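# Open narrow cabinet's top drawer fully, close all others

## Task

Pull the uppermost drawer of the slim cabinet with three drawers out to its full extent and leave it open, while every other drawer anywhere in the room ends fully closed; no cabinet may be noticeably displaced, and the robot must not topple or finish leaning, or the task fails.

## Robot and tools

ROBOT. A Dexmate Vega in a physics simulator: a base on three wheels (the two front ones steer), a torso that folds in a Z through torso_hip_rad, torso_knee_rad and torso_waist_rad, two seven-joint arms with two-finger grippers, and a head with a pan and two tilts. The chest's forward lean equals knee - hip - waist. Top view in the start posture: 0.70 m long, 0.63 m wide, front edge 0.35 m ahead of the base origin. Cameras: head_camera (896x560), left_wrist_camera and right_wrist_camera (672x420), the last two on the back of each hand.

FRAMES. All positions are in metres. Base frame: origin on the floor on the centre line at the turning point, 0.185 m behind the front axle; x forward, y left, z up. chest, left_hand and right_hand are printed in it. A hand point sits between the fingers, 0.033 m short of the closed tips; fingers run along its z, close along its y, and its back (camera side) faces -x. Printed hand positions can be off, more at long reach. The odometry frame is the base frame at scene start; base_odometry only integrates wheel turns, so slip looks like travel. Heading is in rad, left positive.

move. Carries one action plus an optional cameras list (names head_camera, left_wrist_camera, right_wrist_camera or all; omitted or null gives all, [] gives none). An action is base and/or joints, optionally with speeds and min_time_s; or target by itself. No arguments: just returns state and images.
- base: a single key, each an offset from where the base last reported itself. translate_m: -2 to 2 m, forward positive. strafe_m: -2 to 2 m, left positive (heading may drift about 0.02 rad). rotate_rad: -3.2 to 3.2 rad, counter-clockwise positive. Front wheels first steer to the new direction (about 0.5 s, up to 1.1 s).
- joints: a dictionary of absolute targets in radians, one entry per named joint, for either or both arms, torso and head. Ranges: torso_hip_rad 0 to 1.57; torso_knee_rad 0 to 3.141; torso_waist_rad -1.57 to 1.57 (positive tips chest back). Left arm: shoulder_pitch -3.041 to 3.041 (positive lowers the arm), shoulder_yaw -0.423 to 1.523, upper_arm_roll and forearm_roll -3.041 to 3.041, elbow -3.041 to 0.214 (0 straight, negative bends up), wrist_pitch -1.366 to 1.366 (positive tips hand down), wrist_yaw -1.348 to 1.087. Right arm mirrored: shoulder_pitch negative lowers, shoulder_yaw -1.523 to 0.423, wrist_pitch negative tips down, wrist_yaw -1.087 to 1.348. Grippers 0 (shut) to 0.785, the angle of each finger; pad gap at the hand point is about 0.24 x angle - 0.002 m. head_pan_rad -2.792 to 2.792 (left positive), head_tilt_rad -1.483 to 1.483, head_camera_tilt_rad -1.483 to 1.378 (positive looks down). Keep head_tilt_rad at or below 0 and head_camera_tilt_rad within -1.1 to 0.9 when panning, or the head can hit the chest. Torso joints in one action arrive together.
- speeds: per-action caps: translate_m and strafe_m 0.04 to 0.3 m/s, rotate_rad 0.1 to 0.6 rad/s (the maxima are the defaults).
- min_time_s: 0.1 to 8 s, a floor on how long arm and head motions take.
- target: one hand to an absolute pose in the base frame. side "left" or "right"; x, y, z in m (-3 to 3); pitch_deg -30 to 95 (90 fingers down, 0 level); heading_deg -360 to 360 (0 forward, counter-clockwise positive); roll_deg -360 to 360, default 0 (jaw level; positive turns clockwise seen from behind the hand); line_only true refuses anything but a straight path. Paths up to 45 cm go straight if checks allow, otherwise on an arc that can swing the elbow wide. A move plays at most 9.9 s; after "short (part of ...)" resend it. The robot must be still.
Useful postures (hip, knee, waist): stand 0.469, 1.617, 1.048 (start); stand_high 0.78, 1.57, 0.44; lean_20 0.52, 1.05, 0.18; lean_45 0.52, 1.05, -0.26; low_lean_45 0, 0, -0.79 (fold the arms first). Arm fold in key order pitch, yaw, upper roll, elbow, forearm roll, wrist pitch, wrist yaw: left 1, 0.5, -0.6, -2.5, 0, -0.9, 0; right -1, -0.5, 0.6, -2.5, 0, 0.9, 0.

wait: seconds 0 to 10, plus cameras; commands nothing and returns state and images.
zoom_image: camera and region [x0, y0, x1, y1] in pixels of that camera's latest image, at most 504x504.
finished_scene: scene, the current scene's number; ends it for good, so the goal must hold without the robot.

RESULTS. "pictures" lists image order. "move" reads done or the worst status. base_status/joint_status: done, off_target (resting away, may keep pushing), contact_stop (arm stalled on something; the whole arm or torso group drops targets), contact_stop_at_<key>, time_out, not_followed (self-collision check withheld targets; see "cause:"), limit_stop_at_motor_heat, unfinished. Hand status: reached (within 10 mm and 2 degrees), short with the error, or refused with a reason. A refusal, or a stop blocking the request, cancels the rest of that reply's calls. turned_by_wheels and turned_by_imu give rotation since the last result; an imu turn above 0.03 rad after a straight or sideways drive suggests a collision. base_tilt gives forward/right lean in degrees (about 2 degrees error). Also shown: joint torques, Motor temperatures per arm, on_its_own, MOTOR HOT, torque and over-temperature fault lines.

AVOID. Tipping: nothing prevents a fall and the robot cannot recover. Driving into furniture: the base keeps pushing and can shift cabinets. Arms pressing or striking each other, or a gripper closing on the other hand. Contact torque reaching load limits (shoulders 141, upper roll and elbow 75.2, forearm and wrist 23.5 N m), which freezes that arm for 10 s. Overheating from holding stretched or pushing: at 80 °C the arm shuts down 30 to 60 s; back away after any stop. Do not slam drawers or push very hard.

Each tool is called as name(argument=value, ...), one argument or row to a line, values as JSON.

## Session

move(
)

Scene clock: 0.00 s.
Joint torques (N m): no reading
Motor temperatures (°C): left_arm=[31 31 31 26 40 35 41] | right_arm=[30 27 33 31 36 36 33]
base_odometry: x=+0.000 y=+0.000 heading=+0.000
turned_by_wheels: +0.000
turned_by_imu: +0.000
base_tilt: forward=+0.0 right=+0.8
base_status: not commanded
joint_positions: torso_hip_rad=+0.469 torso_knee_rad=+1.617 torso_waist_rad=+1.048 left_shoulder_pitch_rad=+2.217 left_shoulder_yaw_rad=-0.014 left_upper_arm_roll_rad=-0.004 left_elbow_rad=-1.080 left_forearm_roll_rad=+0.010 left_wrist_pitch_rad=-0.495 left_wrist_yaw_rad=-0.006 left_gripper_rad=+0.005 right_shoulder_pitch_rad=-2.194 right_shoulder_yaw_rad=-0.002 right_upper_arm_roll_rad=+0.006 right_elbow_rad=-1.112 right_forearm_roll_rad=+0.018 right_wrist_pitch_rad=+0.493 right_wrist_yaw_rad=-0.008 right_gripper_rad=+0.005 head_pan_rad=+0.000 head_tilt_rad=+0.000 head_camera_tilt_rad=+0.000
joint_status: not commanded
chest: x=-0.0111 y=+0.0000 z=+1.4155 quat_wxyz=(+0.999, +0.000, +0.050, +0.000) (m; base frame)
left_hand: x=+0.1723 y=+0.2218 z=+0.5939 quat_wxyz=(+0.402, -0.001, +0.916, -0.004) pitch_deg=+42.6 heading_deg=-0.5 roll_deg=-0.7 back=up (m; base frame)
right_hand: x=+0.2084 y=-0.2404 z=+0.6102 quat_wxyz=(+0.427, +0.011, +0.904, -0.007) pitch_deg=+39.4 heading_deg=-1.6 roll_deg=-0.3 back=up (m; base frame)
pictures: head_camera, left_wrist_camera, right_wrist_camera

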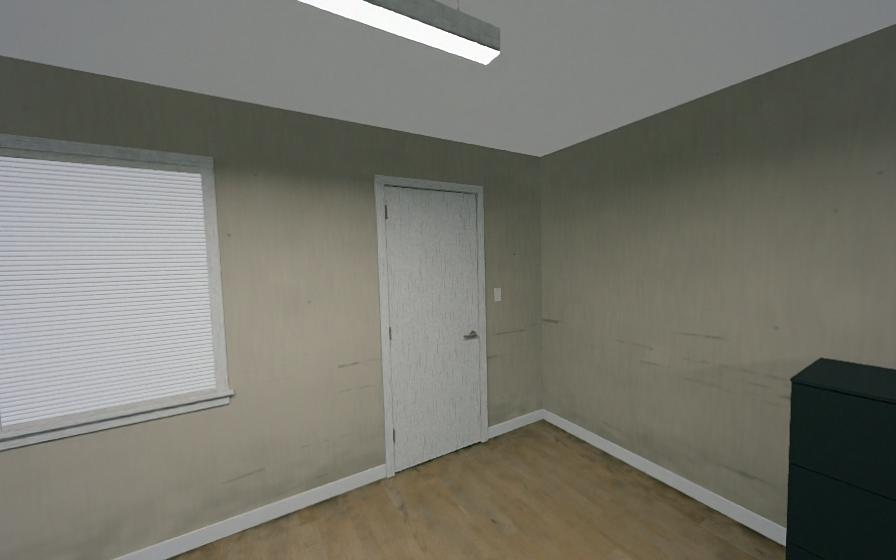

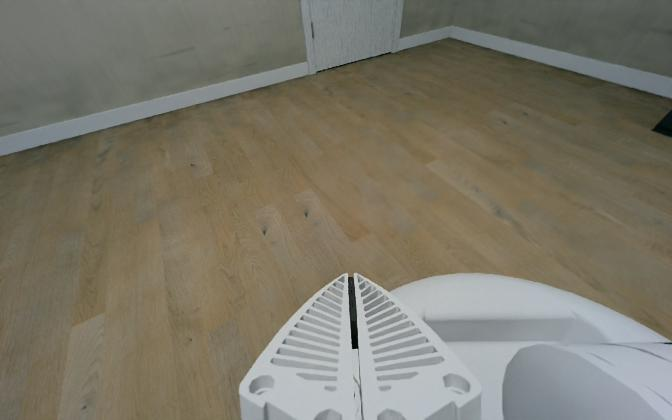

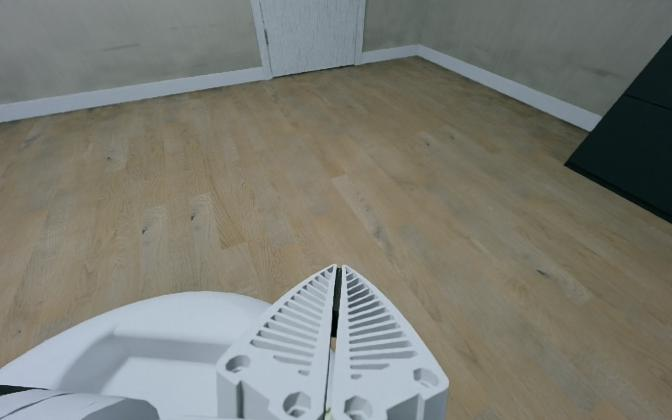

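move(
  joints={"head_pan_rad": -1.0, "head_camera_tilt_rad": 0.3},
  cameras=["head_camera"],
)

move(
  joints={"head_pan_rad": -2.2, "head_camera_tilt_rad": 0.3},
  cameras=["head_camera"],
)

move(
  joints={"head_pan_rad": 1.2, "head_camera_tilt_rad": 0.3},
  cameras=["head_camera"],
)

move(
  joints={"head_pan_rad": 2.4, "head_camera_tilt_rad": 0.3},
  cameras=["head_camera"],
)

Scene clock: 1.63 s.
Joint torques (N m): left_arm=[5.65 0.15 -0.77 -3.14 0.15 -1.32 -0.23] | right_arm=[-5.37 -1.28 0.47 -2.65 0.05 2.47 -0.15]
Motor temperatures (°C): left_arm=[31 31 31 26 40 35 41] | right_arm=[30 27 33 31 36 36 33]
move: done
base_odometry: x=+0.000 y=+0.000 heading=+0.000
turned_by_wheels: +0.000
turned_by_imu: +0.000
base_tilt: forward=+0.1 right=+0.7
base_status: not commanded
joint_positions: torso_hip_rad=+0.469 torso_knee_rad=+1.617 torso_waist_rad=+1.048 left_shoulder_pitch_rad=+2.217 left_shoulder_yaw_rad=-0.014 left_upper_arm_roll_rad=-0.004 left_elbow_rad=-1.080 left_forearm_roll_rad=+0.010 left_wrist_pitch_rad=-0.495 left_wrist_yaw_rad=-0.006 left_gripper_rad=+0.005 right_shoulder_pitch_rad=-2.194 right_shoulder_yaw_rad=-0.002 right_upper_arm_roll_rad=+0.006 right_elbow_rad=-1.112 right_forearm_roll_rad=+0.018 right_wrist_pitch_rad=+0.493 right_wrist_yaw_rad=-0.008 right_gripper_rad=+0.005 head_pan_rad=-1.000 head_tilt_rad=+0.000 head_camera_tilt_rad=+0.300
joint_status: all done
chest: x=-0.0111 y=+0.0000 z=+1.4155 quat_wxyz=(+0.999, +0.000, +0.050, +0.000) (m; base frame)
left_hand: x=+0.1724 y=+0.2218 z=+0.5939 quat_wxyz=(+0.402, -0.001, +0.916, -0.004) pitch_deg=+42.6 heading_deg=-0.5 roll_deg=-0.7 back=up (m; base frame)
right_hand: x=+0.2084 y=-0.2404 z=+0.6102 quat_wxyz=(+0.427, +0.011, +0.904, -0.007) pitch_deg=+39.4 heading_deg=-1.6 roll_deg=-0.3 back=up (m; base frame)
pictures: head_camera

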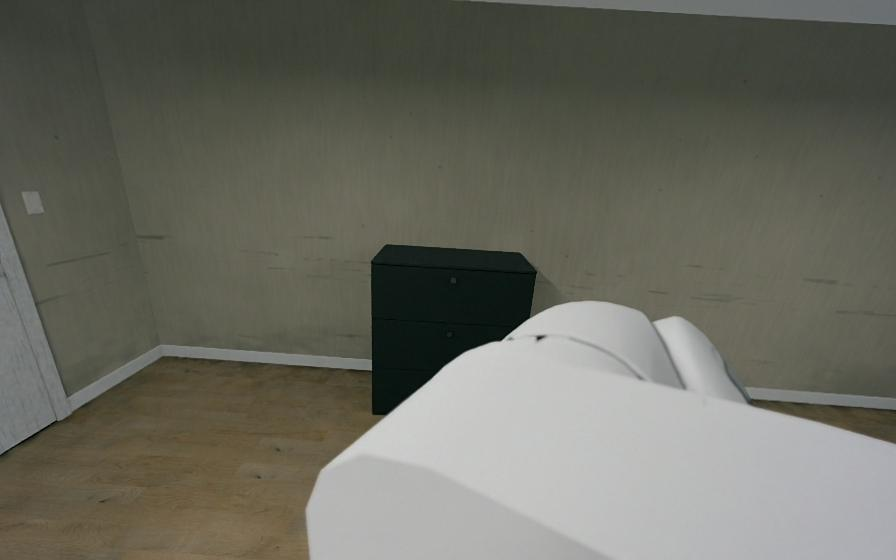

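Scene clock: 3.10 s.
Joint torques (N m): left_arm=[6.97 0.09 -1.12 -2.18 0.09 -1.58 -0.03] | right_arm=[-3.64 -0.92 0.62 -1.72 0.18 3.66 -0.16]
Motor temperatures (°C): left_arm=[31 31 31 26 40 35 41] | right_arm=[30 27 33 31 36 37 33]
move: done
base_odometry: x=+0.000 y=+0.000 heading=+0.000
turned_by_wheels: +0.000
turned_by_imu: +0.000
base_tilt: forward=+0.1 right=+0.7
base_status: not commanded
joint_positions: torso_hip_rad=+0.469 torso_knee_rad=+1.617 torso_waist_rad=+1.048 left_shoulder_pitch_rad=+2.217 left_shoulder_yaw_rad=-0.014 left_upper_arm_roll_rad=-0.004 left_elbow_rad=-1.080 left_forearm_roll_rad=+0.010 left_wrist_pitch_rad=-0.495 left_wrist_yaw_rad=-0.006 left_gripper_rad=+0.005 right_shoulder_pitch_rad=-2.194 right_shoulder_yaw_rad=-0.002 right_upper_arm_roll_rad=+0.006 right_elbow_rad=-1.112 right_forearm_roll_rad=+0.018 right_wrist_pitch_rad=+0.493 right_wrist_yaw_rad=-0.008 right_gripper_rad=+0.005 head_pan_rad=-2.200 head_tilt_rad=+0.000 head_camera_tilt_rad=+0.300
joint_status: all done
chest: x=-0.0111 y=+0.0000 z=+1.4155 quat_wxyz=(+0.999, +0.000, +0.050, +0.000) (m; base frame)
left_hand: x=+0.1724 y=+0.2218 z=+0.5939 quat_wxyz=(+0.402, -0.001, +0.916, -0.004) pitch_deg=+42.6 heading_deg=-0.5 roll_deg=-0.7 back=up (m; base frame)
right_hand: x=+0.2084 y=-0.2404 z=+0.6102 quat_wxyz=(+0.427, +0.011, +0.904, -0.007) pitch_deg=+39.4 heading_deg=-1.6 roll_deg=-0.3 back=up (m; base frame)
pictures: head_camera

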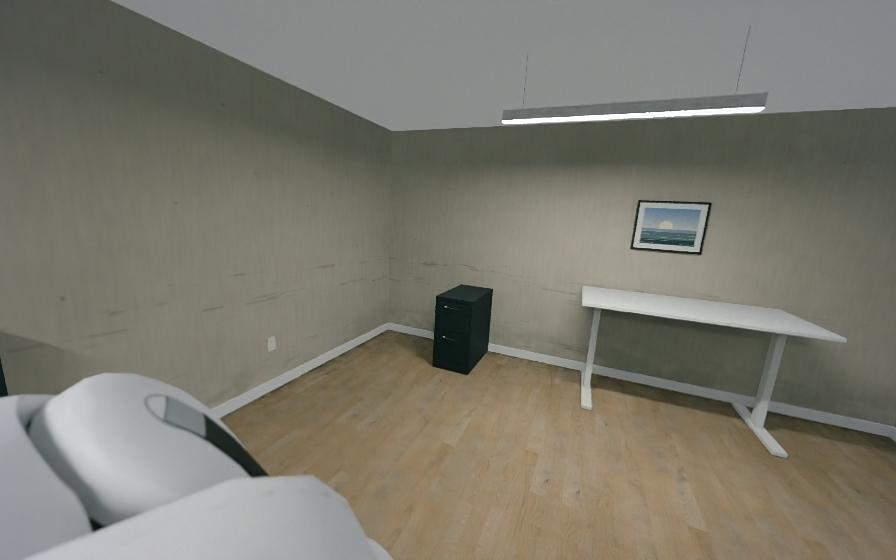

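Scene clock: 6.03 s.
Joint torques (N m): left_arm=[6.03 -1.48 -1.62 -2.28 0.17 -2.53 -0.15] | right_arm=[-3.31 -1 0.4 -1.87 0.19 3 -0.11]
Motor temperatures (°C): left_arm=[31 31 31 26 40 35 41] | right_arm=[30 27 33 31 36 37 33]
move: done
base_odometry: x=+0.000 y=+0.000 heading=+0.000
turned_by_wheels: +0.000
turned_by_imu: +0.000
base_tilt: forward=+0.1 right=+0.8
base_status: not commanded
joint_positions: torso_hip_rad=+0.469 torso_knee_rad=+1.617 torso_waist_rad=+1.048 left_shoulder_pitch_rad=+2.217 left_shoulder_yaw_rad=-0.014 left_upper_arm_roll_rad=-0.004 left_elbow_rad=-1.080 left_forearm_roll_rad=+0.010 left_wrist_pitch_rad=-0.495 left_wrist_yaw_rad=-0.006 left_gripper_rad=+0.005 right_shoulder_pitch_rad=-2.194 right_shoulder_yaw_rad=-0.002 right_upper_arm_roll_rad=+0.006 right_elbow_rad=-1.112 right_forearm_roll_rad=+0.018 right_wrist_pitch_rad=+0.493 right_wrist_yaw_rad=-0.008 right_gripper_rad=+0.005 head_pan_rad=+1.200 head_tilt_rad=+0.000 head_camera_tilt_rad=+0.300
joint_status: all done
chest: x=-0.0111 y=+0.0000 z=+1.4155 quat_wxyz=(+0.999, +0.000, +0.050, +0.000) (m; base frame)
left_hand: x=+0.1724 y=+0.2218 z=+0.5939 quat_wxyz=(+0.402, -0.001, +0.916, -0.004) pitch_deg=+42.6 heading_deg=-0.5 roll_deg=-0.7 back=up (m; base frame)
right_hand: x=+0.2084 y=-0.2404 z=+0.6102 quat_wxyz=(+0.427, +0.011, +0.904, -0.007) pitch_deg=+39.4 heading_deg=-1.6 roll_deg=-0.3 back=up (m; base frame)
pictures: head_camera

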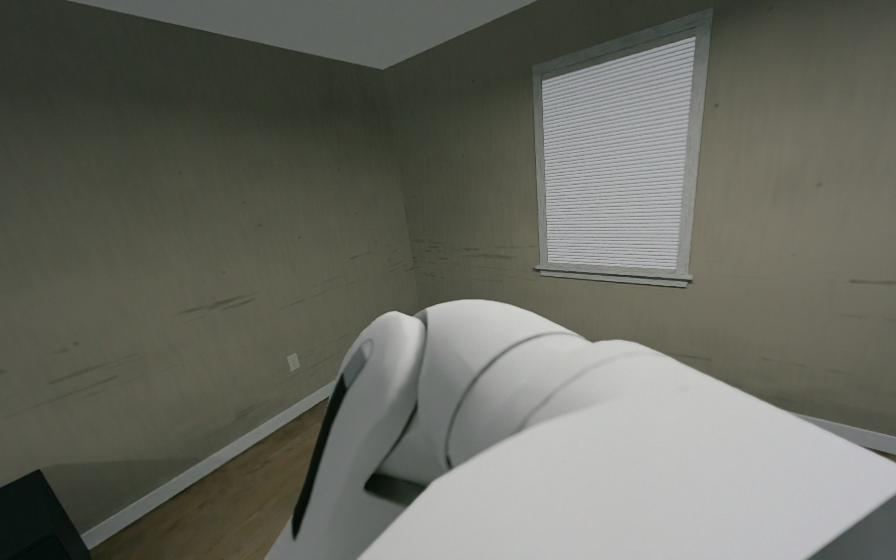

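Scene clock: 7.50 s.
Joint torques (N m): left_arm=[6.46 0.77 -1.04 -2.73 -0.04 -1.75 -0.01] | right_arm=[-3.2 -1.16 0.07 -2.19 0.07 3.1 -0.09]
Motor temperatures (°C): left_arm=[31 31 31 26 40 35 41] | right_arm=[30 27 33 31 36 37 33]
move: done
base_odometry: x=+0.000 y=+0.000 heading=+0.000
turned_by_wheels: +0.000
turned_by_imu: +0.000
base_tilt: forward=+0.0 right=+0.8
base_status: not commanded
joint_positions: torso_hip_rad=+0.469 torso_knee_rad=+1.617 torso_waist_rad=+1.048 left_shoulder_pitch_rad=+2.217 left_shoulder_yaw_rad=-0.014 left_upper_arm_roll_rad=-0.004 left_elbow_rad=-1.080 left_forearm_roll_rad=+0.010 left_wrist_pitch_rad=-0.495 left_wrist_yaw_rad=-0.006 left_gripper_rad=+0.005 right_shoulder_pitch_rad=-2.194 right_shoulder_yaw_rad=-0.002 right_upper_arm_roll_rad=+0.006 right_elbow_rad=-1.112 right_forearm_roll_rad=+0.018 right_wrist_pitch_rad=+0.493 right_wrist_yaw_rad=-0.008 right_gripper_rad=+0.005 head_pan_rad=+2.400 head_tilt_rad=+0.000 head_camera_tilt_rad=+0.300
joint_status: all done
chest: x=-0.0111 y=+0.0000 z=+1.4155 quat_wxyz=(+0.999, +0.000, +0.050, +0.000) (m; base frame)
left_hand: x=+0.1724 y=+0.2218 z=+0.5939 quat_wxyz=(+0.402, -0.001, +0.916, -0.004) pitch_deg=+42.6 heading_deg=-0.5 roll_deg=-0.7 back=up (m; base frame)
right_hand: x=+0.2084 y=-0.2404 z=+0.6102 quat_wxyz=(+0.427, +0.011, +0.904, -0.007) pitch_deg=+39.4 heading_deg=-1.6 roll_deg=-0.3 back=up (m; base frame)
pictures: head_camera

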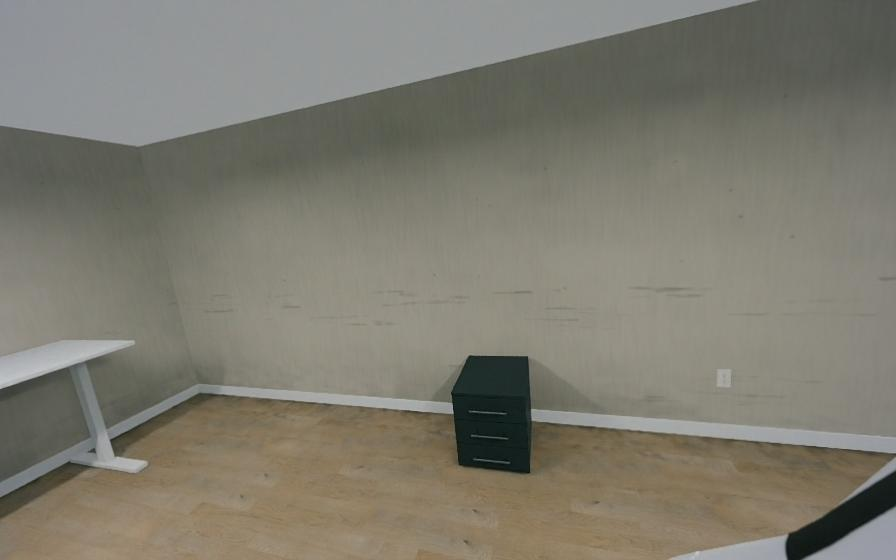

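zoom_image(
  camera="head_camera",
  region=[420, 330, 580, 490],
)

Scaled by 3.150 from the camera's 896x560 image, which has a finer 960x600 frame.

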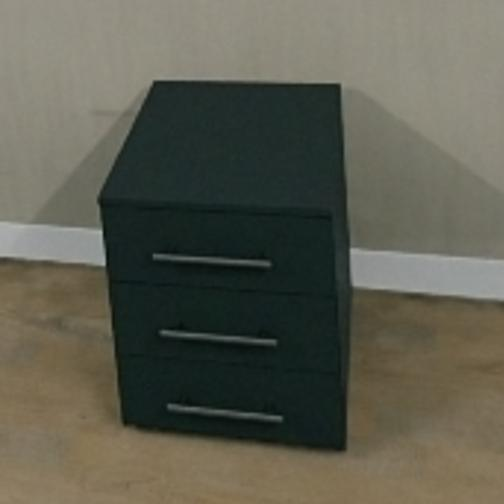

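move(
  joints={"head_pan_rad": -2.3, "head_camera_tilt_rad": 0.3},
  cameras=["head_camera"],
)

zoom_image(
  camera="head_camera",
  region=[400, 260, 520, 390],
)

move(
  joints={"head_pan_rad": -0.8, "head_camera_tilt_rad": 0.3},
  cameras=["head_camera"],
)

zoom_image(
  camera="head_camera",
  region=[400, 220, 650, 440],
)

Scene clock: 13.27 s.
Joint torques (N m): left_arm=[4.38 -0.47 -1.55 -2.38 0.16 -2.06 -0.23] | right_arm=[-3.9 -2.05 0.49 -2.16 0.08 2.72 -0.07]
Motor temperatures (°C): left_arm=[31 31 31 26 40 35 41] | right_arm=[30 27 33 31 36 37 33]
move: done
base_odometry: x=+0.000 y=+0.000 heading=+0.000
turned_by_wheels: +0.000
turned_by_imu: +0.000
base_tilt: forward=+0.0 right=+0.8
base_status: not commanded
joint_positions: torso_hip_rad=+0.469 torso_knee_rad=+1.617 torso_waist_rad=+1.048 left_shoulder_pitch_rad=+2.217 left_shoulder_yaw_rad=-0.014 left_upper_arm_roll_rad=-0.004 left_elbow_rad=-1.080 left_forearm_roll_rad=+0.010 left_wrist_pitch_rad=-0.495 left_wrist_yaw_rad=-0.006 left_gripper_rad=+0.005 right_shoulder_pitch_rad=-2.194 right_shoulder_yaw_rad=-0.002 right_upper_arm_roll_rad=+0.006 right_elbow_rad=-1.112 right_forearm_roll_rad=+0.018 right_wrist_pitch_rad=+0.493 right_wrist_yaw_rad=-0.008 right_gripper_rad=+0.005 head_pan_rad=-2.300 head_tilt_rad=+0.000 head_camera_tilt_rad=+0.300
joint_status: all done
chest: x=-0.0111 y=+0.0000 z=+1.4155 quat_wxyz=(+0.999, +0.000, +0.050, +0.000) (m; base frame)
left_hand: x=+0.1724 y=+0.2218 z=+0.5939 quat_wxyz=(+0.402, -0.001, +0.916, -0.004) pitch_deg=+42.6 heading_deg=-0.5 roll_deg=-0.7 back=up (m; base frame)
right_hand: x=+0.2084 y=-0.2404 z=+0.6102 quat_wxyz=(+0.427, +0.011, +0.904, -0.007) pitch_deg=+39.4 heading_deg=-1.6 roll_deg=-0.3 back=up (m; base frame)
pictures: head_camera

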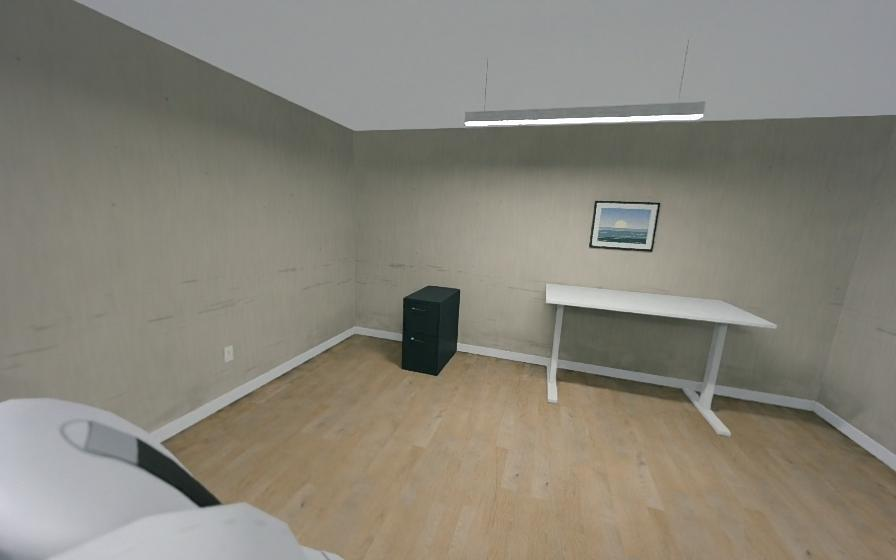

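Scaled by 3.877 from the camera's 896x560 image, which has a finer 960x600 frame.

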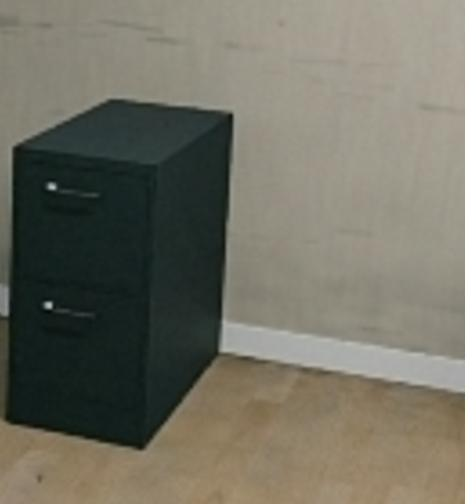

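Scene clock: 14.93 s.
Joint torques (N m): left_arm=[5.26 -2.13 -0.75 -2.65 0.07 -0.89 -0.08] | right_arm=[-3.91 -1.33 0.34 -2.93 0.12 2.96 -0.02]
Motor temperatures (°C): left_arm=[31 31 31 26 40 35 41] | right_arm=[30 27 33 31 36 37 33]
move: done
base_odometry: x=+0.000 y=+0.000 heading=+0.000
turned_by_wheels: +0.000
turned_by_imu: +0.000
base_tilt: forward=+0.0 right=+0.7
base_status: not commanded
joint_positions: torso_hip_rad=+0.469 torso_knee_rad=+1.617 torso_waist_rad=+1.048 left_shoulder_pitch_rad=+2.217 left_shoulder_yaw_rad=-0.014 left_upper_arm_roll_rad=-0.004 left_elbow_rad=-1.080 left_forearm_roll_rad=+0.010 left_wrist_pitch_rad=-0.495 left_wrist_yaw_rad=-0.006 left_gripper_rad=+0.005 right_shoulder_pitch_rad=-2.194 right_shoulder_yaw_rad=-0.002 right_upper_arm_roll_rad=+0.006 right_elbow_rad=-1.112 right_forearm_roll_rad=+0.018 right_wrist_pitch_rad=+0.493 right_wrist_yaw_rad=-0.008 right_gripper_rad=+0.005 head_pan_rad=-0.800 head_tilt_rad=+0.000 head_camera_tilt_rad=+0.300
joint_status: all done
chest: x=-0.0111 y=+0.0000 z=+1.4155 quat_wxyz=(+0.999, +0.000, +0.050, +0.000) (m; base frame)
left_hand: x=+0.1724 y=+0.2218 z=+0.5939 quat_wxyz=(+0.402, -0.001, +0.916, -0.004) pitch_deg=+42.6 heading_deg=-0.5 roll_deg=-0.7 back=up (m; base frame)
right_hand: x=+0.2084 y=-0.2404 z=+0.6102 quat_wxyz=(+0.427, +0.011, +0.904, -0.007) pitch_deg=+39.4 heading_deg=-1.6 roll_deg=-0.3 back=up (m; base frame)
pictures: head_camera

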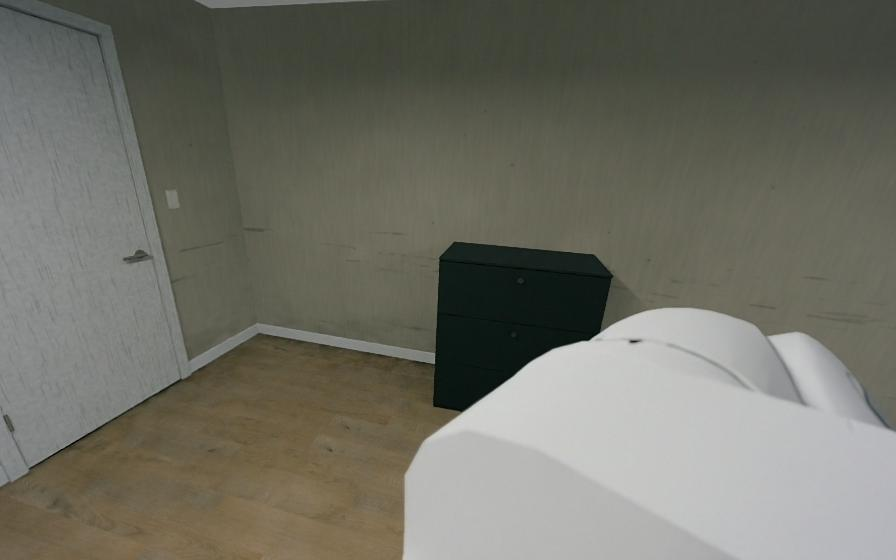

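Scaled by 2.016 from the camera's 896x560 image, which has a finer 960x600 frame.

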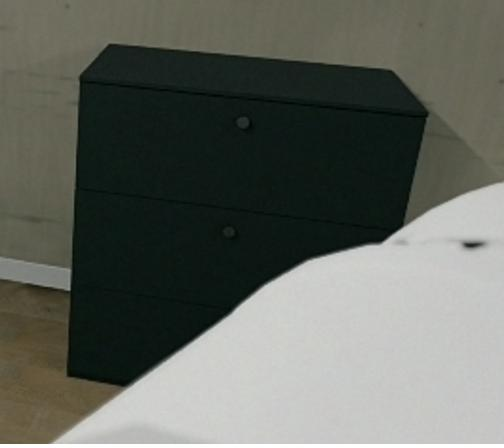

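move(
  base={"rotate_rad": 2.25},
  joints={"head_pan_rad": 0.0, "head_camera_tilt_rad": 0.5},
  cameras=["head_camera"],
)

Scene clock: 20.43 s.
Joint torques (N m): left_arm=[5.62 -0.06 -0.78 -2.47 -0.14 -1.23 -0.14] | right_arm=[-3.48 -0.67 0.69 -2.23 0.12 3.02 -0.02]
Motor temperatures (°C): left_arm=[31 31 31 26 40 35 41] | right_arm=[30 27 33 31 36 37 33]
move: done
base_odometry: x=+0.003 y=-0.001 heading=+2.257
turned_by_wheels: +2.257
turned_by_imu: +2.245
base_tilt: forward=+0.0 right=+0.8
base_status: done
joint_positions: torso_hip_rad=+0.469 torso_knee_rad=+1.617 torso_waist_rad=+1.048 left_shoulder_pitch_rad=+2.217 left_shoulder_yaw_rad=-0.014 left_upper_arm_roll_rad=-0.004 left_elbow_rad=-1.080 left_forearm_roll_rad=+0.010 left_wrist_pitch_rad=-0.495 left_wrist_yaw_rad=-0.006 left_gripper_rad=+0.005 right_shoulder_pitch_rad=-2.194 right_shoulder_yaw_rad=-0.002 right_upper_arm_roll_rad=+0.006 right_elbow_rad=-1.112 right_forearm_roll_rad=+0.018 right_wrist_pitch_rad=+0.493 right_wrist_yaw_rad=-0.008 right_gripper_rad=+0.005 head_pan_rad=+0.000 head_tilt_rad=+0.000 head_camera_tilt_rad=+0.500
joint_status: all done
chest: x=-0.0111 y=+0.0000 z=+1.4155 quat_wxyz=(+0.999, +0.000, +0.050, +0.000) (m; base frame)
left_hand: x=+0.1724 y=+0.2218 z=+0.5939 quat_wxyz=(+0.402, -0.001, +0.916, -0.004) pitch_deg=+42.6 heading_deg=-0.5 roll_deg=-0.7 back=up (m; base frame)
right_hand: x=+0.2084 y=-0.2404 z=+0.6102 quat_wxyz=(+0.427, +0.011, +0.904, -0.007) pitch_deg=+39.4 heading_deg=-1.6 roll_deg=-0.3 back=up (m; base frame)
pictures: head_camera

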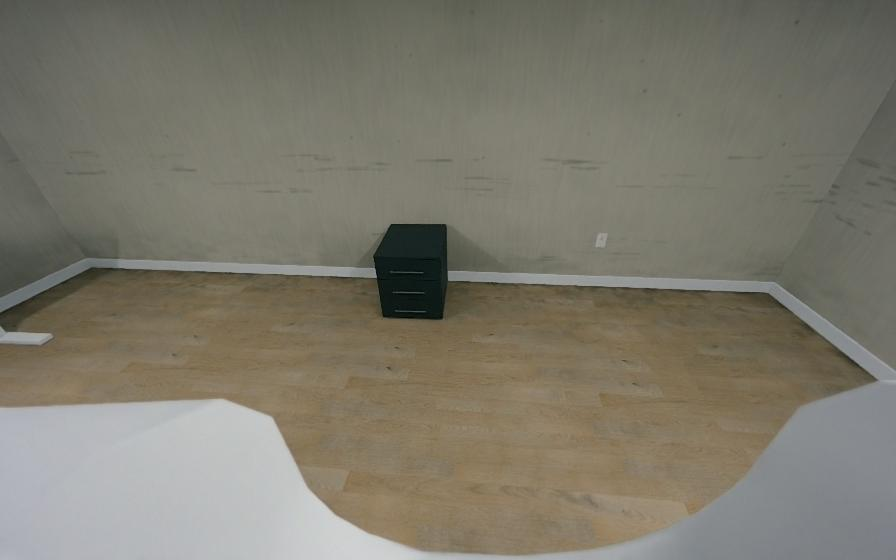

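zoom_image(
  camera="head_camera",
  region=[360, 210, 470, 330],
)

Scaled by 4.200 from the camera's 896x560 image, which has a finer 960x600 frame.

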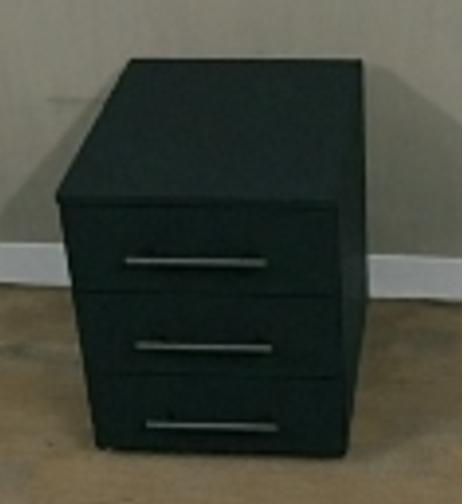

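move(
  joints={"torso_hip_rad": 0.52, "torso_knee_rad": 1.05, "torso_waist_rad": 0.18},
  cameras=["head_camera"],
)

Scene clock: 26.17 s.
Joint torques (N m): left_arm=[12.66 -0.82 -0.43 -1.84 0.19 -2 -0.19] | right_arm=[-9.45 0.34 0.38 -1.46 -0.01 1.94 -0.1]
Motor temperatures (°C): left_arm=[31 31 31 26 40 35 41] | right_arm=[30 27 33 31 36 37 33]
move: done
base_odometry: x=+0.003 y=-0.001 heading=+2.257
turned_by_wheels: +0.000
turned_by_imu: +0.000
base_tilt: forward=-0.1 right=+0.8
base_status: not commanded
joint_positions: torso_hip_rad=+0.520 torso_knee_rad=+1.050 torso_waist_rad=+0.180 left_shoulder_pitch_rad=+2.217 left_shoulder_yaw_rad=-0.014 left_upper_arm_roll_rad=-0.004 left_elbow_rad=-1.080 left_forearm_roll_rad=+0.010 left_wrist_pitch_rad=-0.495 left_wrist_yaw_rad=-0.006 left_gripper_rad=+0.005 right_shoulder_pitch_rad=-2.194 right_shoulder_yaw_rad=-0.002 right_upper_arm_roll_rad=+0.006 right_elbow_rad=-1.112 right_forearm_roll_rad=+0.018 right_wrist_pitch_rad=+0.493 right_wrist_yaw_rad=-0.008 right_gripper_rad=+0.005 head_pan_rad=+0.000 head_tilt_rad=+0.000 head_camera_tilt_rad=+0.500
joint_status: all done
chest: x=-0.1368 y=+0.0000 z=+1.2996 quat_wxyz=(+0.985, +0.000, +0.174, +0.000) (m; base frame)
left_hand: x=-0.1623 y=+0.2218 z=+0.4582 quat_wxyz=(+0.285, -0.002, +0.959, -0.004) pitch_deg=+56.9 heading_deg=-0.7 roll_deg=-0.9 back=up (m; base frame)
right_hand: x=-0.1233 y=-0.2404 z=+0.4650 quat_wxyz=(+0.311, +0.010, +0.950, -0.008) pitch_deg=+53.7 heading_deg=-2.1 roll_deg=-0.9 back=up (m; base frame)
pictures: head_camera

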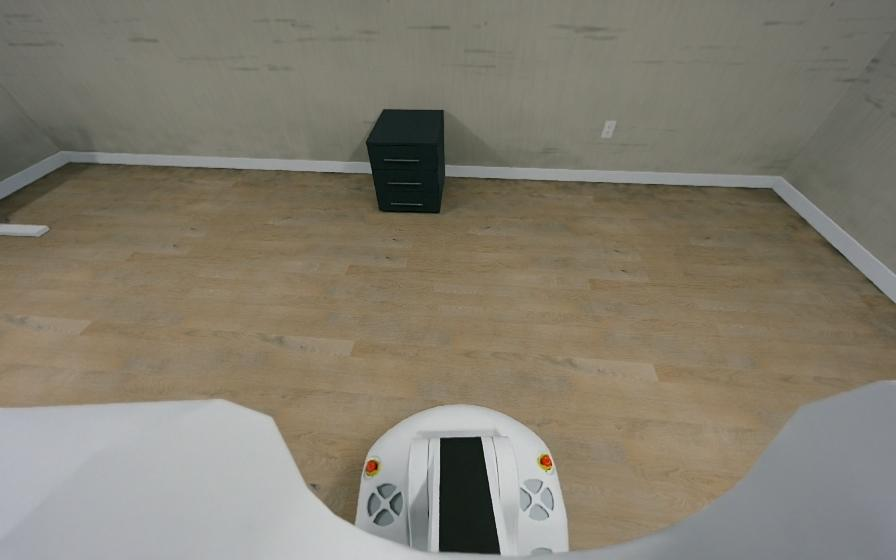

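move(
  joints={"torso_hip_rad": 0.52, "torso_knee_rad": 1.05, "torso_waist_rad": -0.26, "head_camera_tilt_rad": 0.0},
  cameras=["head_camera"],
)

Scene clock: 30.33 s.
Joint torques (N m): left_arm=[20.91 -0.12 -0.65 1.75 0.2 -1.23 -0.11] | right_arm=[-19.79 -1.47 0.15 1.89 0.09 0.87 0.01]
Motor temperatures (°C): left_arm=[31 31 31 26 40 35 41] | right_arm=[30 27 33 31 36 37 33]
move: done
base_odometry: x=+0.003 y=-0.001 heading=+2.257
turned_by_wheels: +0.000
turned_by_imu: +0.000
base_tilt: forward=+0.0 right=+0.7
base_status: not commanded
joint_positions: torso_hip_rad=+0.520 torso_knee_rad=+1.050 torso_waist_rad=-0.260 left_shoulder_pitch_rad=+2.217 left_shoulder_yaw_rad=-0.014 left_upper_arm_roll_rad=-0.004 left_elbow_rad=-1.080 left_forearm_roll_rad=+0.010 left_wrist_pitch_rad=-0.495 left_wrist_yaw_rad=-0.006 left_gripper_rad=+0.005 right_shoulder_pitch_rad=-2.194 right_shoulder_yaw_rad=-0.002 right_upper_arm_roll_rad=+0.006 right_elbow_rad=-1.112 right_forearm_roll_rad=+0.018 right_wrist_pitch_rad=+0.493 right_wrist_yaw_rad=-0.008 right_gripper_rad=+0.005 head_pan_rad=+0.000 head_tilt_rad=+0.000 head_camera_tilt_rad=+0.000
joint_status: all done
chest: x=+0.0406 y=+0.0000 z=+1.2164 quat_wxyz=(+0.923, +0.000, +0.385, +0.000) (m; base frame)
left_hand: x=-0.3406 y=+0.2218 z=+0.4659 quat_wxyz=(+0.069, -0.003, +0.998, -0.003) pitch_deg=+82.1 heading_deg=-2.6 roll_deg=-2.9 (m; base frame)
right_hand: x=-0.3025 y=-0.2404 z=+0.4555 quat_wxyz=(+0.096, +0.008, +0.995, -0.010) pitch_deg=+78.9 heading_deg=-6.6 roll_deg=-5.7 (m; base frame)
pictures: head_camera

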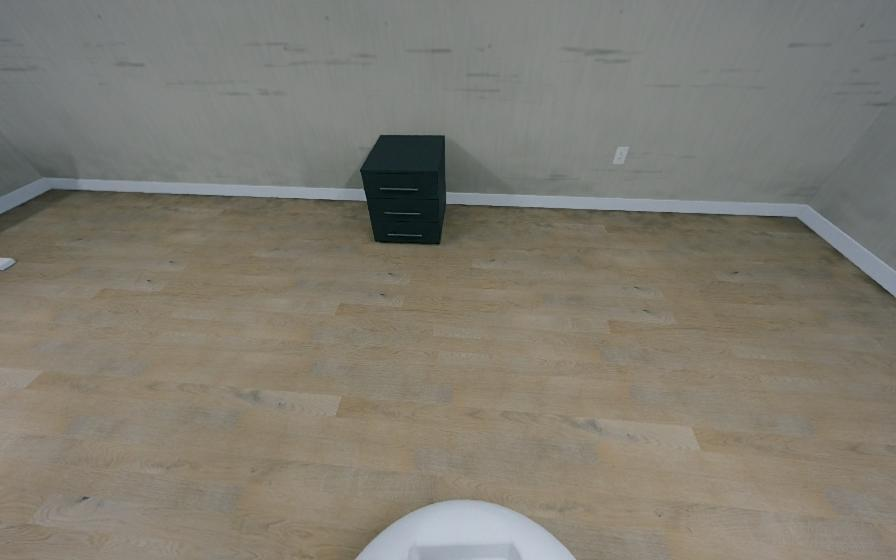

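move(
  target={"side": "right", "x": 0.5, "y": -0.25, "z": 0.85, "pitch_deg": 0, "heading_deg": 0, "roll_deg": 90},
  cameras=["head_camera"],
)

move(
  target={"side": "left", "x": 0.4, "y": 0.32, "z": 0.95, "pitch_deg": 0, "heading_deg": 0, "roll_deg": 0},
  cameras=["head_camera"],
)

Scene clock: 39.70 s.
Joint torques (N m): left_arm=[21.97 -1.16 -1.11 0.99 -0.17 -0.83 -0.06] | right_arm=[10.16 -4.18 -1.11 -9.34 -0.14 -0.36 2.7]
Motor temperatures (°C): left_arm=[32 31 31 26 40 35 41] | right_arm=[30 27 33 31 36 37 33]
move: done
base_odometry: x=+0.003 y=-0.001 heading=+2.257
turned_by_wheels: +0.000
turned_by_imu: +0.000
base_tilt: forward=+0.0 right=+0.9
base_status: not commanded
joint_positions: torso_hip_rad=+0.520 torso_knee_rad=+1.050 torso_waist_rad=-0.260 left_shoulder_pitch_rad=+2.217 left_shoulder_yaw_rad=-0.014 left_upper_arm_roll_rad=-0.004 left_elbow_rad=-1.080 left_forearm_roll_rad=+0.010 left_wrist_pitch_rad=-0.495 left_wrist_yaw_rad=-0.006 left_gripper_rad=+0.005 right_shoulder_pitch_rad=-1.657 right_shoulder_yaw_rad=-0.264 right_upper_arm_roll_rad=-0.061 right_elbow_rad=-2.217 right_forearm_roll_rad=+1.744 right_wrist_pitch_rad=+0.207 right_wrist_yaw_rad=+0.252 right_gripper_rad=+0.005 head_pan_rad=+0.000 head_tilt_rad=+0.000 head_camera_tilt_rad=+0.000
joint_status: not commanded
chest: x=+0.0406 y=+0.0000 z=+1.2164 quat_wxyz=(+0.923, +0.000, +0.385, +0.000) (m; base frame)
left_hand: x=-0.3406 y=+0.2218 z=+0.4659 quat_wxyz=(+0.069, -0.003, +0.998, -0.003) pitch_deg=+82.1 heading_deg=-2.6 roll_deg=-2.9 (m; base frame)
right_hand: x=+0.4991 y=-0.2506 z=+0.8476 quat_wxyz=(+0.500, +0.500, +0.502, +0.498) pitch_deg=+0.2 heading_deg=+0.0 roll_deg=+89.8 (m; base frame)
right_hand_status: reached (checked arc [a long move; over the whole arc the hand travels 0.99 m to end 0.89 m from its start, up to 0.18 m off the straight line; right_forearm_roll_rad turns most, 1.73 rad; on the way or at its end the hand turns up to 114 deg from its attitude at the start], planned for 5.7 s): 3 mm and 0.3 deg off.
pictures: head_camera

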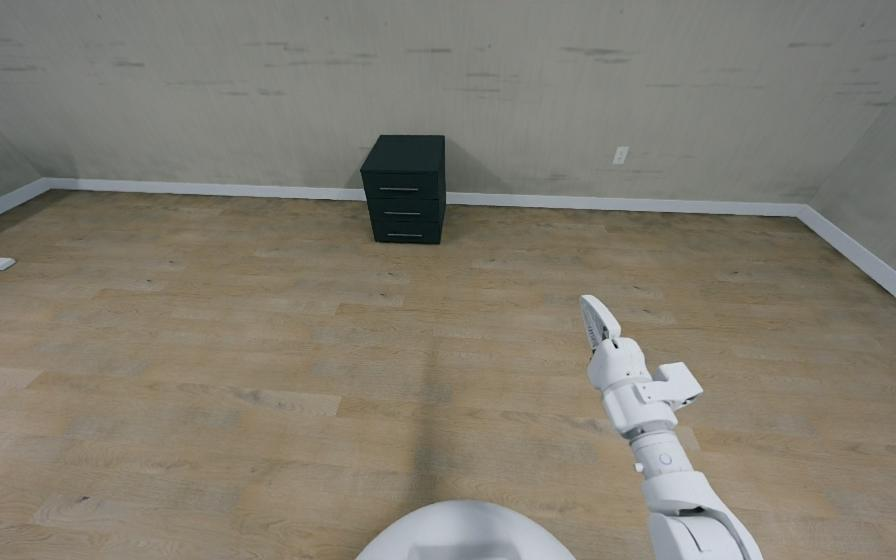

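Scene clock: 45.30 s.
Joint torques (N m): left_arm=[6.99 2.55 -9.14 -3.8 0.99 -2.44 0.32] | right_arm=[10.41 -3.98 -1.36 -9.33 -0.27 -0.05 2.89]
Motor temperatures (°C): left_arm=[32 31 31 26 40 35 41] | right_arm=[30 27 33 31 36 37 33]
move: done
base_odometry: x=+0.003 y=-0.001 heading=+2.257
turned_by_wheels: +0.000
turned_by_imu: +0.000
base_tilt: forward=+0.0 right=+0.7
base_status: not commanded
joint_positions: torso_hip_rad=+0.520 torso_knee_rad=+1.050 torso_waist_rad=-0.260 left_shoulder_pitch_rad=+2.430 left_shoulder_yaw_rad=+1.148 left_upper_arm_roll_rad=-0.322 left_elbow_rad=-2.349 left_forearm_roll_rad=-0.359 left_wrist_pitch_rad=-0.787 left_wrist_yaw_rad=+0.898 left_gripper_rad=+0.005 right_shoulder_pitch_rad=-1.656 right_shoulder_yaw_rad=-0.264 right_upper_arm_roll_rad=-0.061 right_elbow_rad=-2.219 right_forearm_roll_rad=+1.748 right_wrist_pitch_rad=+0.206 right_wrist_yaw_rad=+0.252 right_gripper_rad=+0.005 head_pan_rad=+0.000 head_tilt_rad=+0.000 head_camera_tilt_rad=+0.000
joint_status: not commanded
chest: x=+0.0407 y=+0.0000 z=+1.2164 quat_wxyz=(+0.923, +0.000, +0.385, +0.000) (m; base frame)
left_hand: x=+0.3994 y=+0.3214 z=+0.9483 quat_wxyz=(+0.706, +0.001, +0.708, +0.002) pitch_deg=+0.1 heading_deg=+0.1 roll_deg=+0.3 back=up (m; base frame)
left_hand_status: reached (checked arc [a long move; over the whole arc the hand travels 1.06 m to end 0.89 m from its start, up to 0.24 m off the straight line; left_elbow_rad turns most, 1.27 rad; on the way or at its end the hand turns up to 82 deg from its attitude at the start], planned for 4.3 s): 2 mm and 0.3 deg off.
right_hand: x=+0.4998 y=-0.2502 z=+0.8495 quat_wxyz=(+0.500, +0.500, +0.500, +0.500) pitch_deg=+0.1 heading_deg=+0.0 roll_deg=+90.0 (m; base frame)
pictures: head_camera

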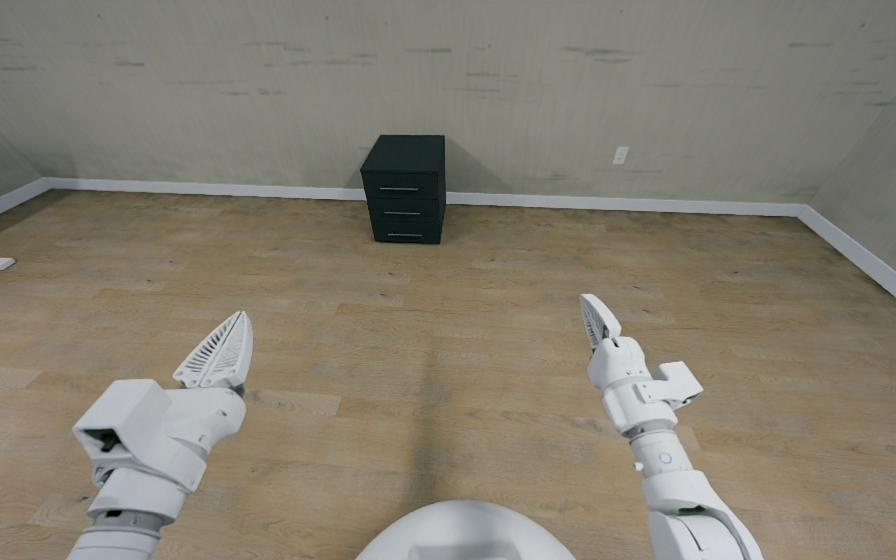

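move(
  joints={"torso_hip_rad": 0.1, "torso_knee_rad": 0.25, "torso_waist_rad": -0.64, "head_camera_tilt_rad": -0.2},
  cameras=["head_camera"],
)

Scene clock: 50.43 s.
Joint torques (N m): left_arm=[6.01 0.58 -8.35 -4.84 0.97 -1.95 0.11] | right_arm=[9.31 -3.69 -1.15 -8.01 -0.29 -0.39 2.74]
Motor temperatures (°C): left_arm=[32 31 31 26 40 35 41] | right_arm=[30 27 33 32 36 37 33]
move: done
base_odometry: x=+0.003 y=-0.001 heading=+2.257
turned_by_wheels: +0.000
turned_by_imu: +0.000
base_tilt: forward=+0.0 right=+0.8
base_status: not commanded
joint_positions: torso_hip_rad=+0.100 torso_knee_rad=+0.250 torso_waist_rad=-0.640 left_shoulder_pitch_rad=+2.431 left_shoulder_yaw_rad=+1.152 left_upper_arm_roll_rad=-0.323 left_elbow_rad=-2.353 left_forearm_roll_rad=-0.360 left_wrist_pitch_rad=-0.788 left_wrist_yaw_rad=+0.900 left_gripper_rad=+0.005 right_shoulder_pitch_rad=-1.656 right_shoulder_yaw_rad=-0.264 right_upper_arm_roll_rad=-0.061 right_elbow_rad=-2.219 right_forearm_roll_rad=+1.748 right_wrist_pitch_rad=+0.206 right_wrist_yaw_rad=+0.252 right_gripper_rad=+0.005 head_pan_rad=+0.000 head_tilt_rad=+0.000 head_camera_tilt_rad=-0.200
joint_status: all done
chest: x=+0.0376 y=+0.0000 z=+0.9369 quat_wxyz=(+0.923, +0.000, +0.385, +0.000) (m; base frame)
left_hand: x=+0.3968 y=+0.3200 z=+0.6703 quat_wxyz=(+0.707, +0.000, +0.707, +0.000) pitch_deg=+0.0 heading_deg=+0.0 roll_deg=+0.0 back=up (m; base frame)
right_hand: x=+0.4967 y=-0.2502 z=+0.5700 quat_wxyz=(+0.500, +0.500, +0.500, +0.500) pitch_deg=+0.1 heading_deg=+0.0 roll_deg=+90.0 (m; base frame)
pictures: head_camera

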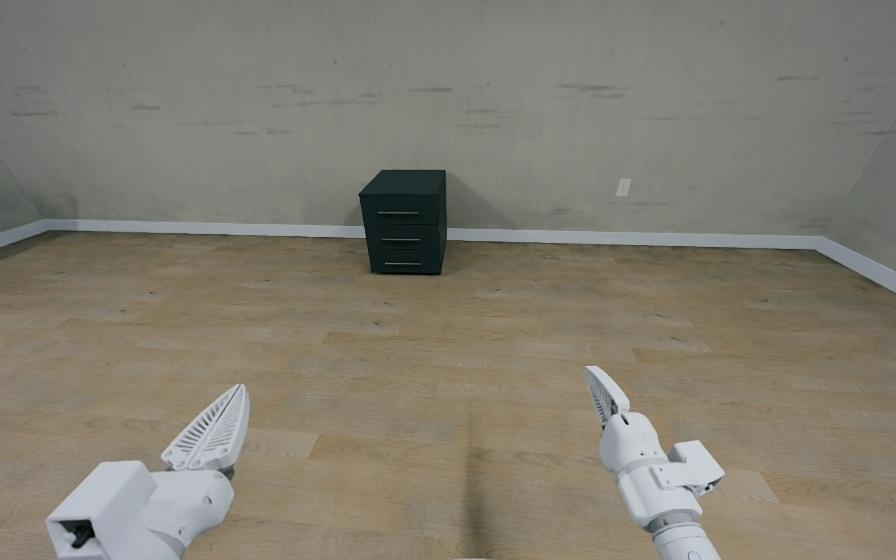

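move(
  base={"rotate_rad": -0.067},
  cameras=[],
)

move(
  base={"strafe_m": 0.58},
  cameras=["head_camera"],
)

Scene clock: 51.70 s.
Joint torques (N m): left_arm=[6.22 0.57 -8.93 -3.44 1.06 -2.48 0.21] | right_arm=[9.61 -3.96 -1.09 -8.51 -0.5 -0.34 2.67]
Motor temperatures (°C): left_arm=[32 31 31 26 40 35 41] | right_arm=[30 27 33 32 36 37 33]
move: done
base_odometry: x=+0.003 y=-0.001 heading=+2.190
turned_by_wheels: -0.067
turned_by_imu: -0.067
base_tilt: forward=+0.0 right=+0.8
base_status: done
joint_positions: torso_hip_rad=+0.100 torso_knee_rad=+0.250 torso_waist_rad=-0.640 left_shoulder_pitch_rad=+2.431 left_shoulder_yaw_rad=+1.152 left_upper_arm_roll_rad=-0.323 left_elbow_rad=-2.353 left_forearm_roll_rad=-0.360 left_wrist_pitch_rad=-0.788 left_wrist_yaw_rad=+0.900 left_gripper_rad=+0.005 right_shoulder_pitch_rad=-1.656 right_shoulder_yaw_rad=-0.264 right_upper_arm_roll_rad=-0.061 right_elbow_rad=-2.219 right_forearm_roll_rad=+1.748 right_wrist_pitch_rad=+0.206 right_wrist_yaw_rad=+0.252 right_gripper_rad=+0.005 head_pan_rad=+0.000 head_tilt_rad=+0.000 head_camera_tilt_rad=-0.200
joint_status: not commanded
chest: x=+0.0376 y=+0.0000 z=+0.9369 quat_wxyz=(+0.923, +0.000, +0.385, +0.000) (m; base frame)
left_hand: x=+0.3968 y=+0.3200 z=+0.6703 quat_wxyz=(+0.707, +0.000, +0.707, +0.000) pitch_deg=+0.0 heading_deg=+0.0 roll_deg=+0.0 back=up (m; base frame)
right_hand: x=+0.4967 y=-0.2502 z=+0.5700 quat_wxyz=(+0.500, +0.500, +0.500, +0.500) pitch_deg=+0.1 heading_deg=+0.0 roll_deg=+90.0 (m; base frame)
pictures: none
No camera images: "cameras" was empty.

Scene clock: 55.60 s.
Joint torques (N m): left_arm=[7.04 1.08 -7.82 -5.16 1.29 -2.24 -0.02] | right_arm=[8.98 -3.85 -1.08 -9.18 -0.37 -0.11 2.66]
Motor temperatures (°C): left_arm=[31 31 31 26 40 35 41] | right_arm=[30 27 33 32 36 37 33]
move: done
base_odometry: x=-0.465 y=-0.340 heading=+2.204
turned_by_wheels: +0.014
turned_by_imu: +0.006
base_tilt: forward=+0.0 right=+0.7
base_status: done
joint_positions: torso_hip_rad=+0.100 torso_knee_rad=+0.250 torso_waist_rad=-0.640 left_shoulder_pitch_rad=+2.431 left_shoulder_yaw_rad=+1.152 left_upper_arm_roll_rad=-0.323 left_elbow_rad=-2.353 left_forearm_roll_rad=-0.360 left_wrist_pitch_rad=-0.788 left_wrist_yaw_rad=+0.900 left_gripper_rad=+0.005 right_shoulder_pitch_rad=-1.656 right_shoulder_yaw_rad=-0.264 right_upper_arm_roll_rad=-0.061 right_elbow_rad=-2.219 right_forearm_roll_rad=+1.748 right_wrist_pitch_rad=+0.206 right_wrist_yaw_rad=+0.252 right_gripper_rad=+0.005 head_pan_rad=+0.000 head_tilt_rad=+0.000 head_camera_tilt_rad=-0.200
joint_status: not commanded
chest: x=+0.0376 y=+0.0000 z=+0.9369 quat_wxyz=(+0.923, +0.000, +0.385, +0.000) (m; base frame)
left_hand: x=+0.3969 y=+0.3200 z=+0.6703 quat_wxyz=(+0.707, +0.000, +0.707, +0.000) pitch_deg=+0.0 heading_deg=+0.0 roll_deg=+0.0 back=up (m; base frame)
right_hand: x=+0.4967 y=-0.2502 z=+0.5700 quat_wxyz=(+0.500, +0.500, +0.500, +0.500) pitch_deg=+0.1 heading_deg=+0.0 roll_deg=+90.0 (m; base frame)
pictures: head_camera

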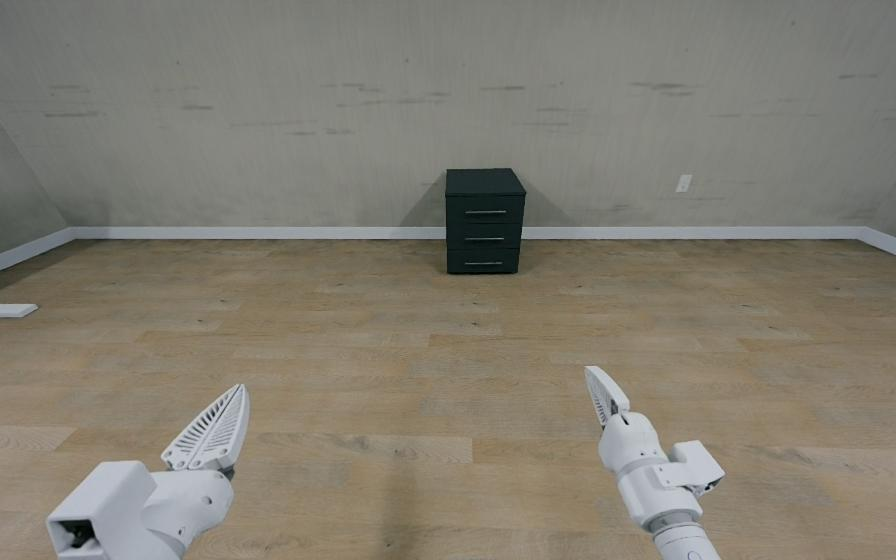

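zoom_image(
  camera="head_camera",
  region=[430, 155, 540, 285],
)

Scaled by 3.877 from the camera's 896x560 image, which has a finer 960x600 frame.

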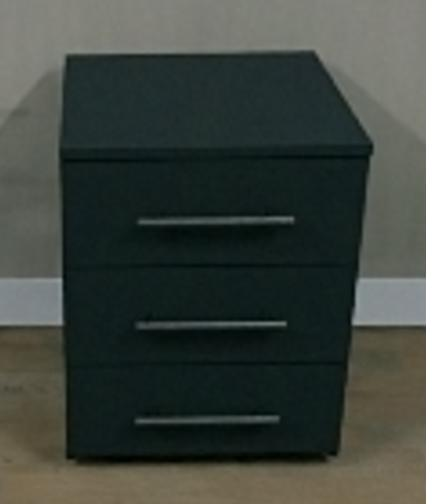

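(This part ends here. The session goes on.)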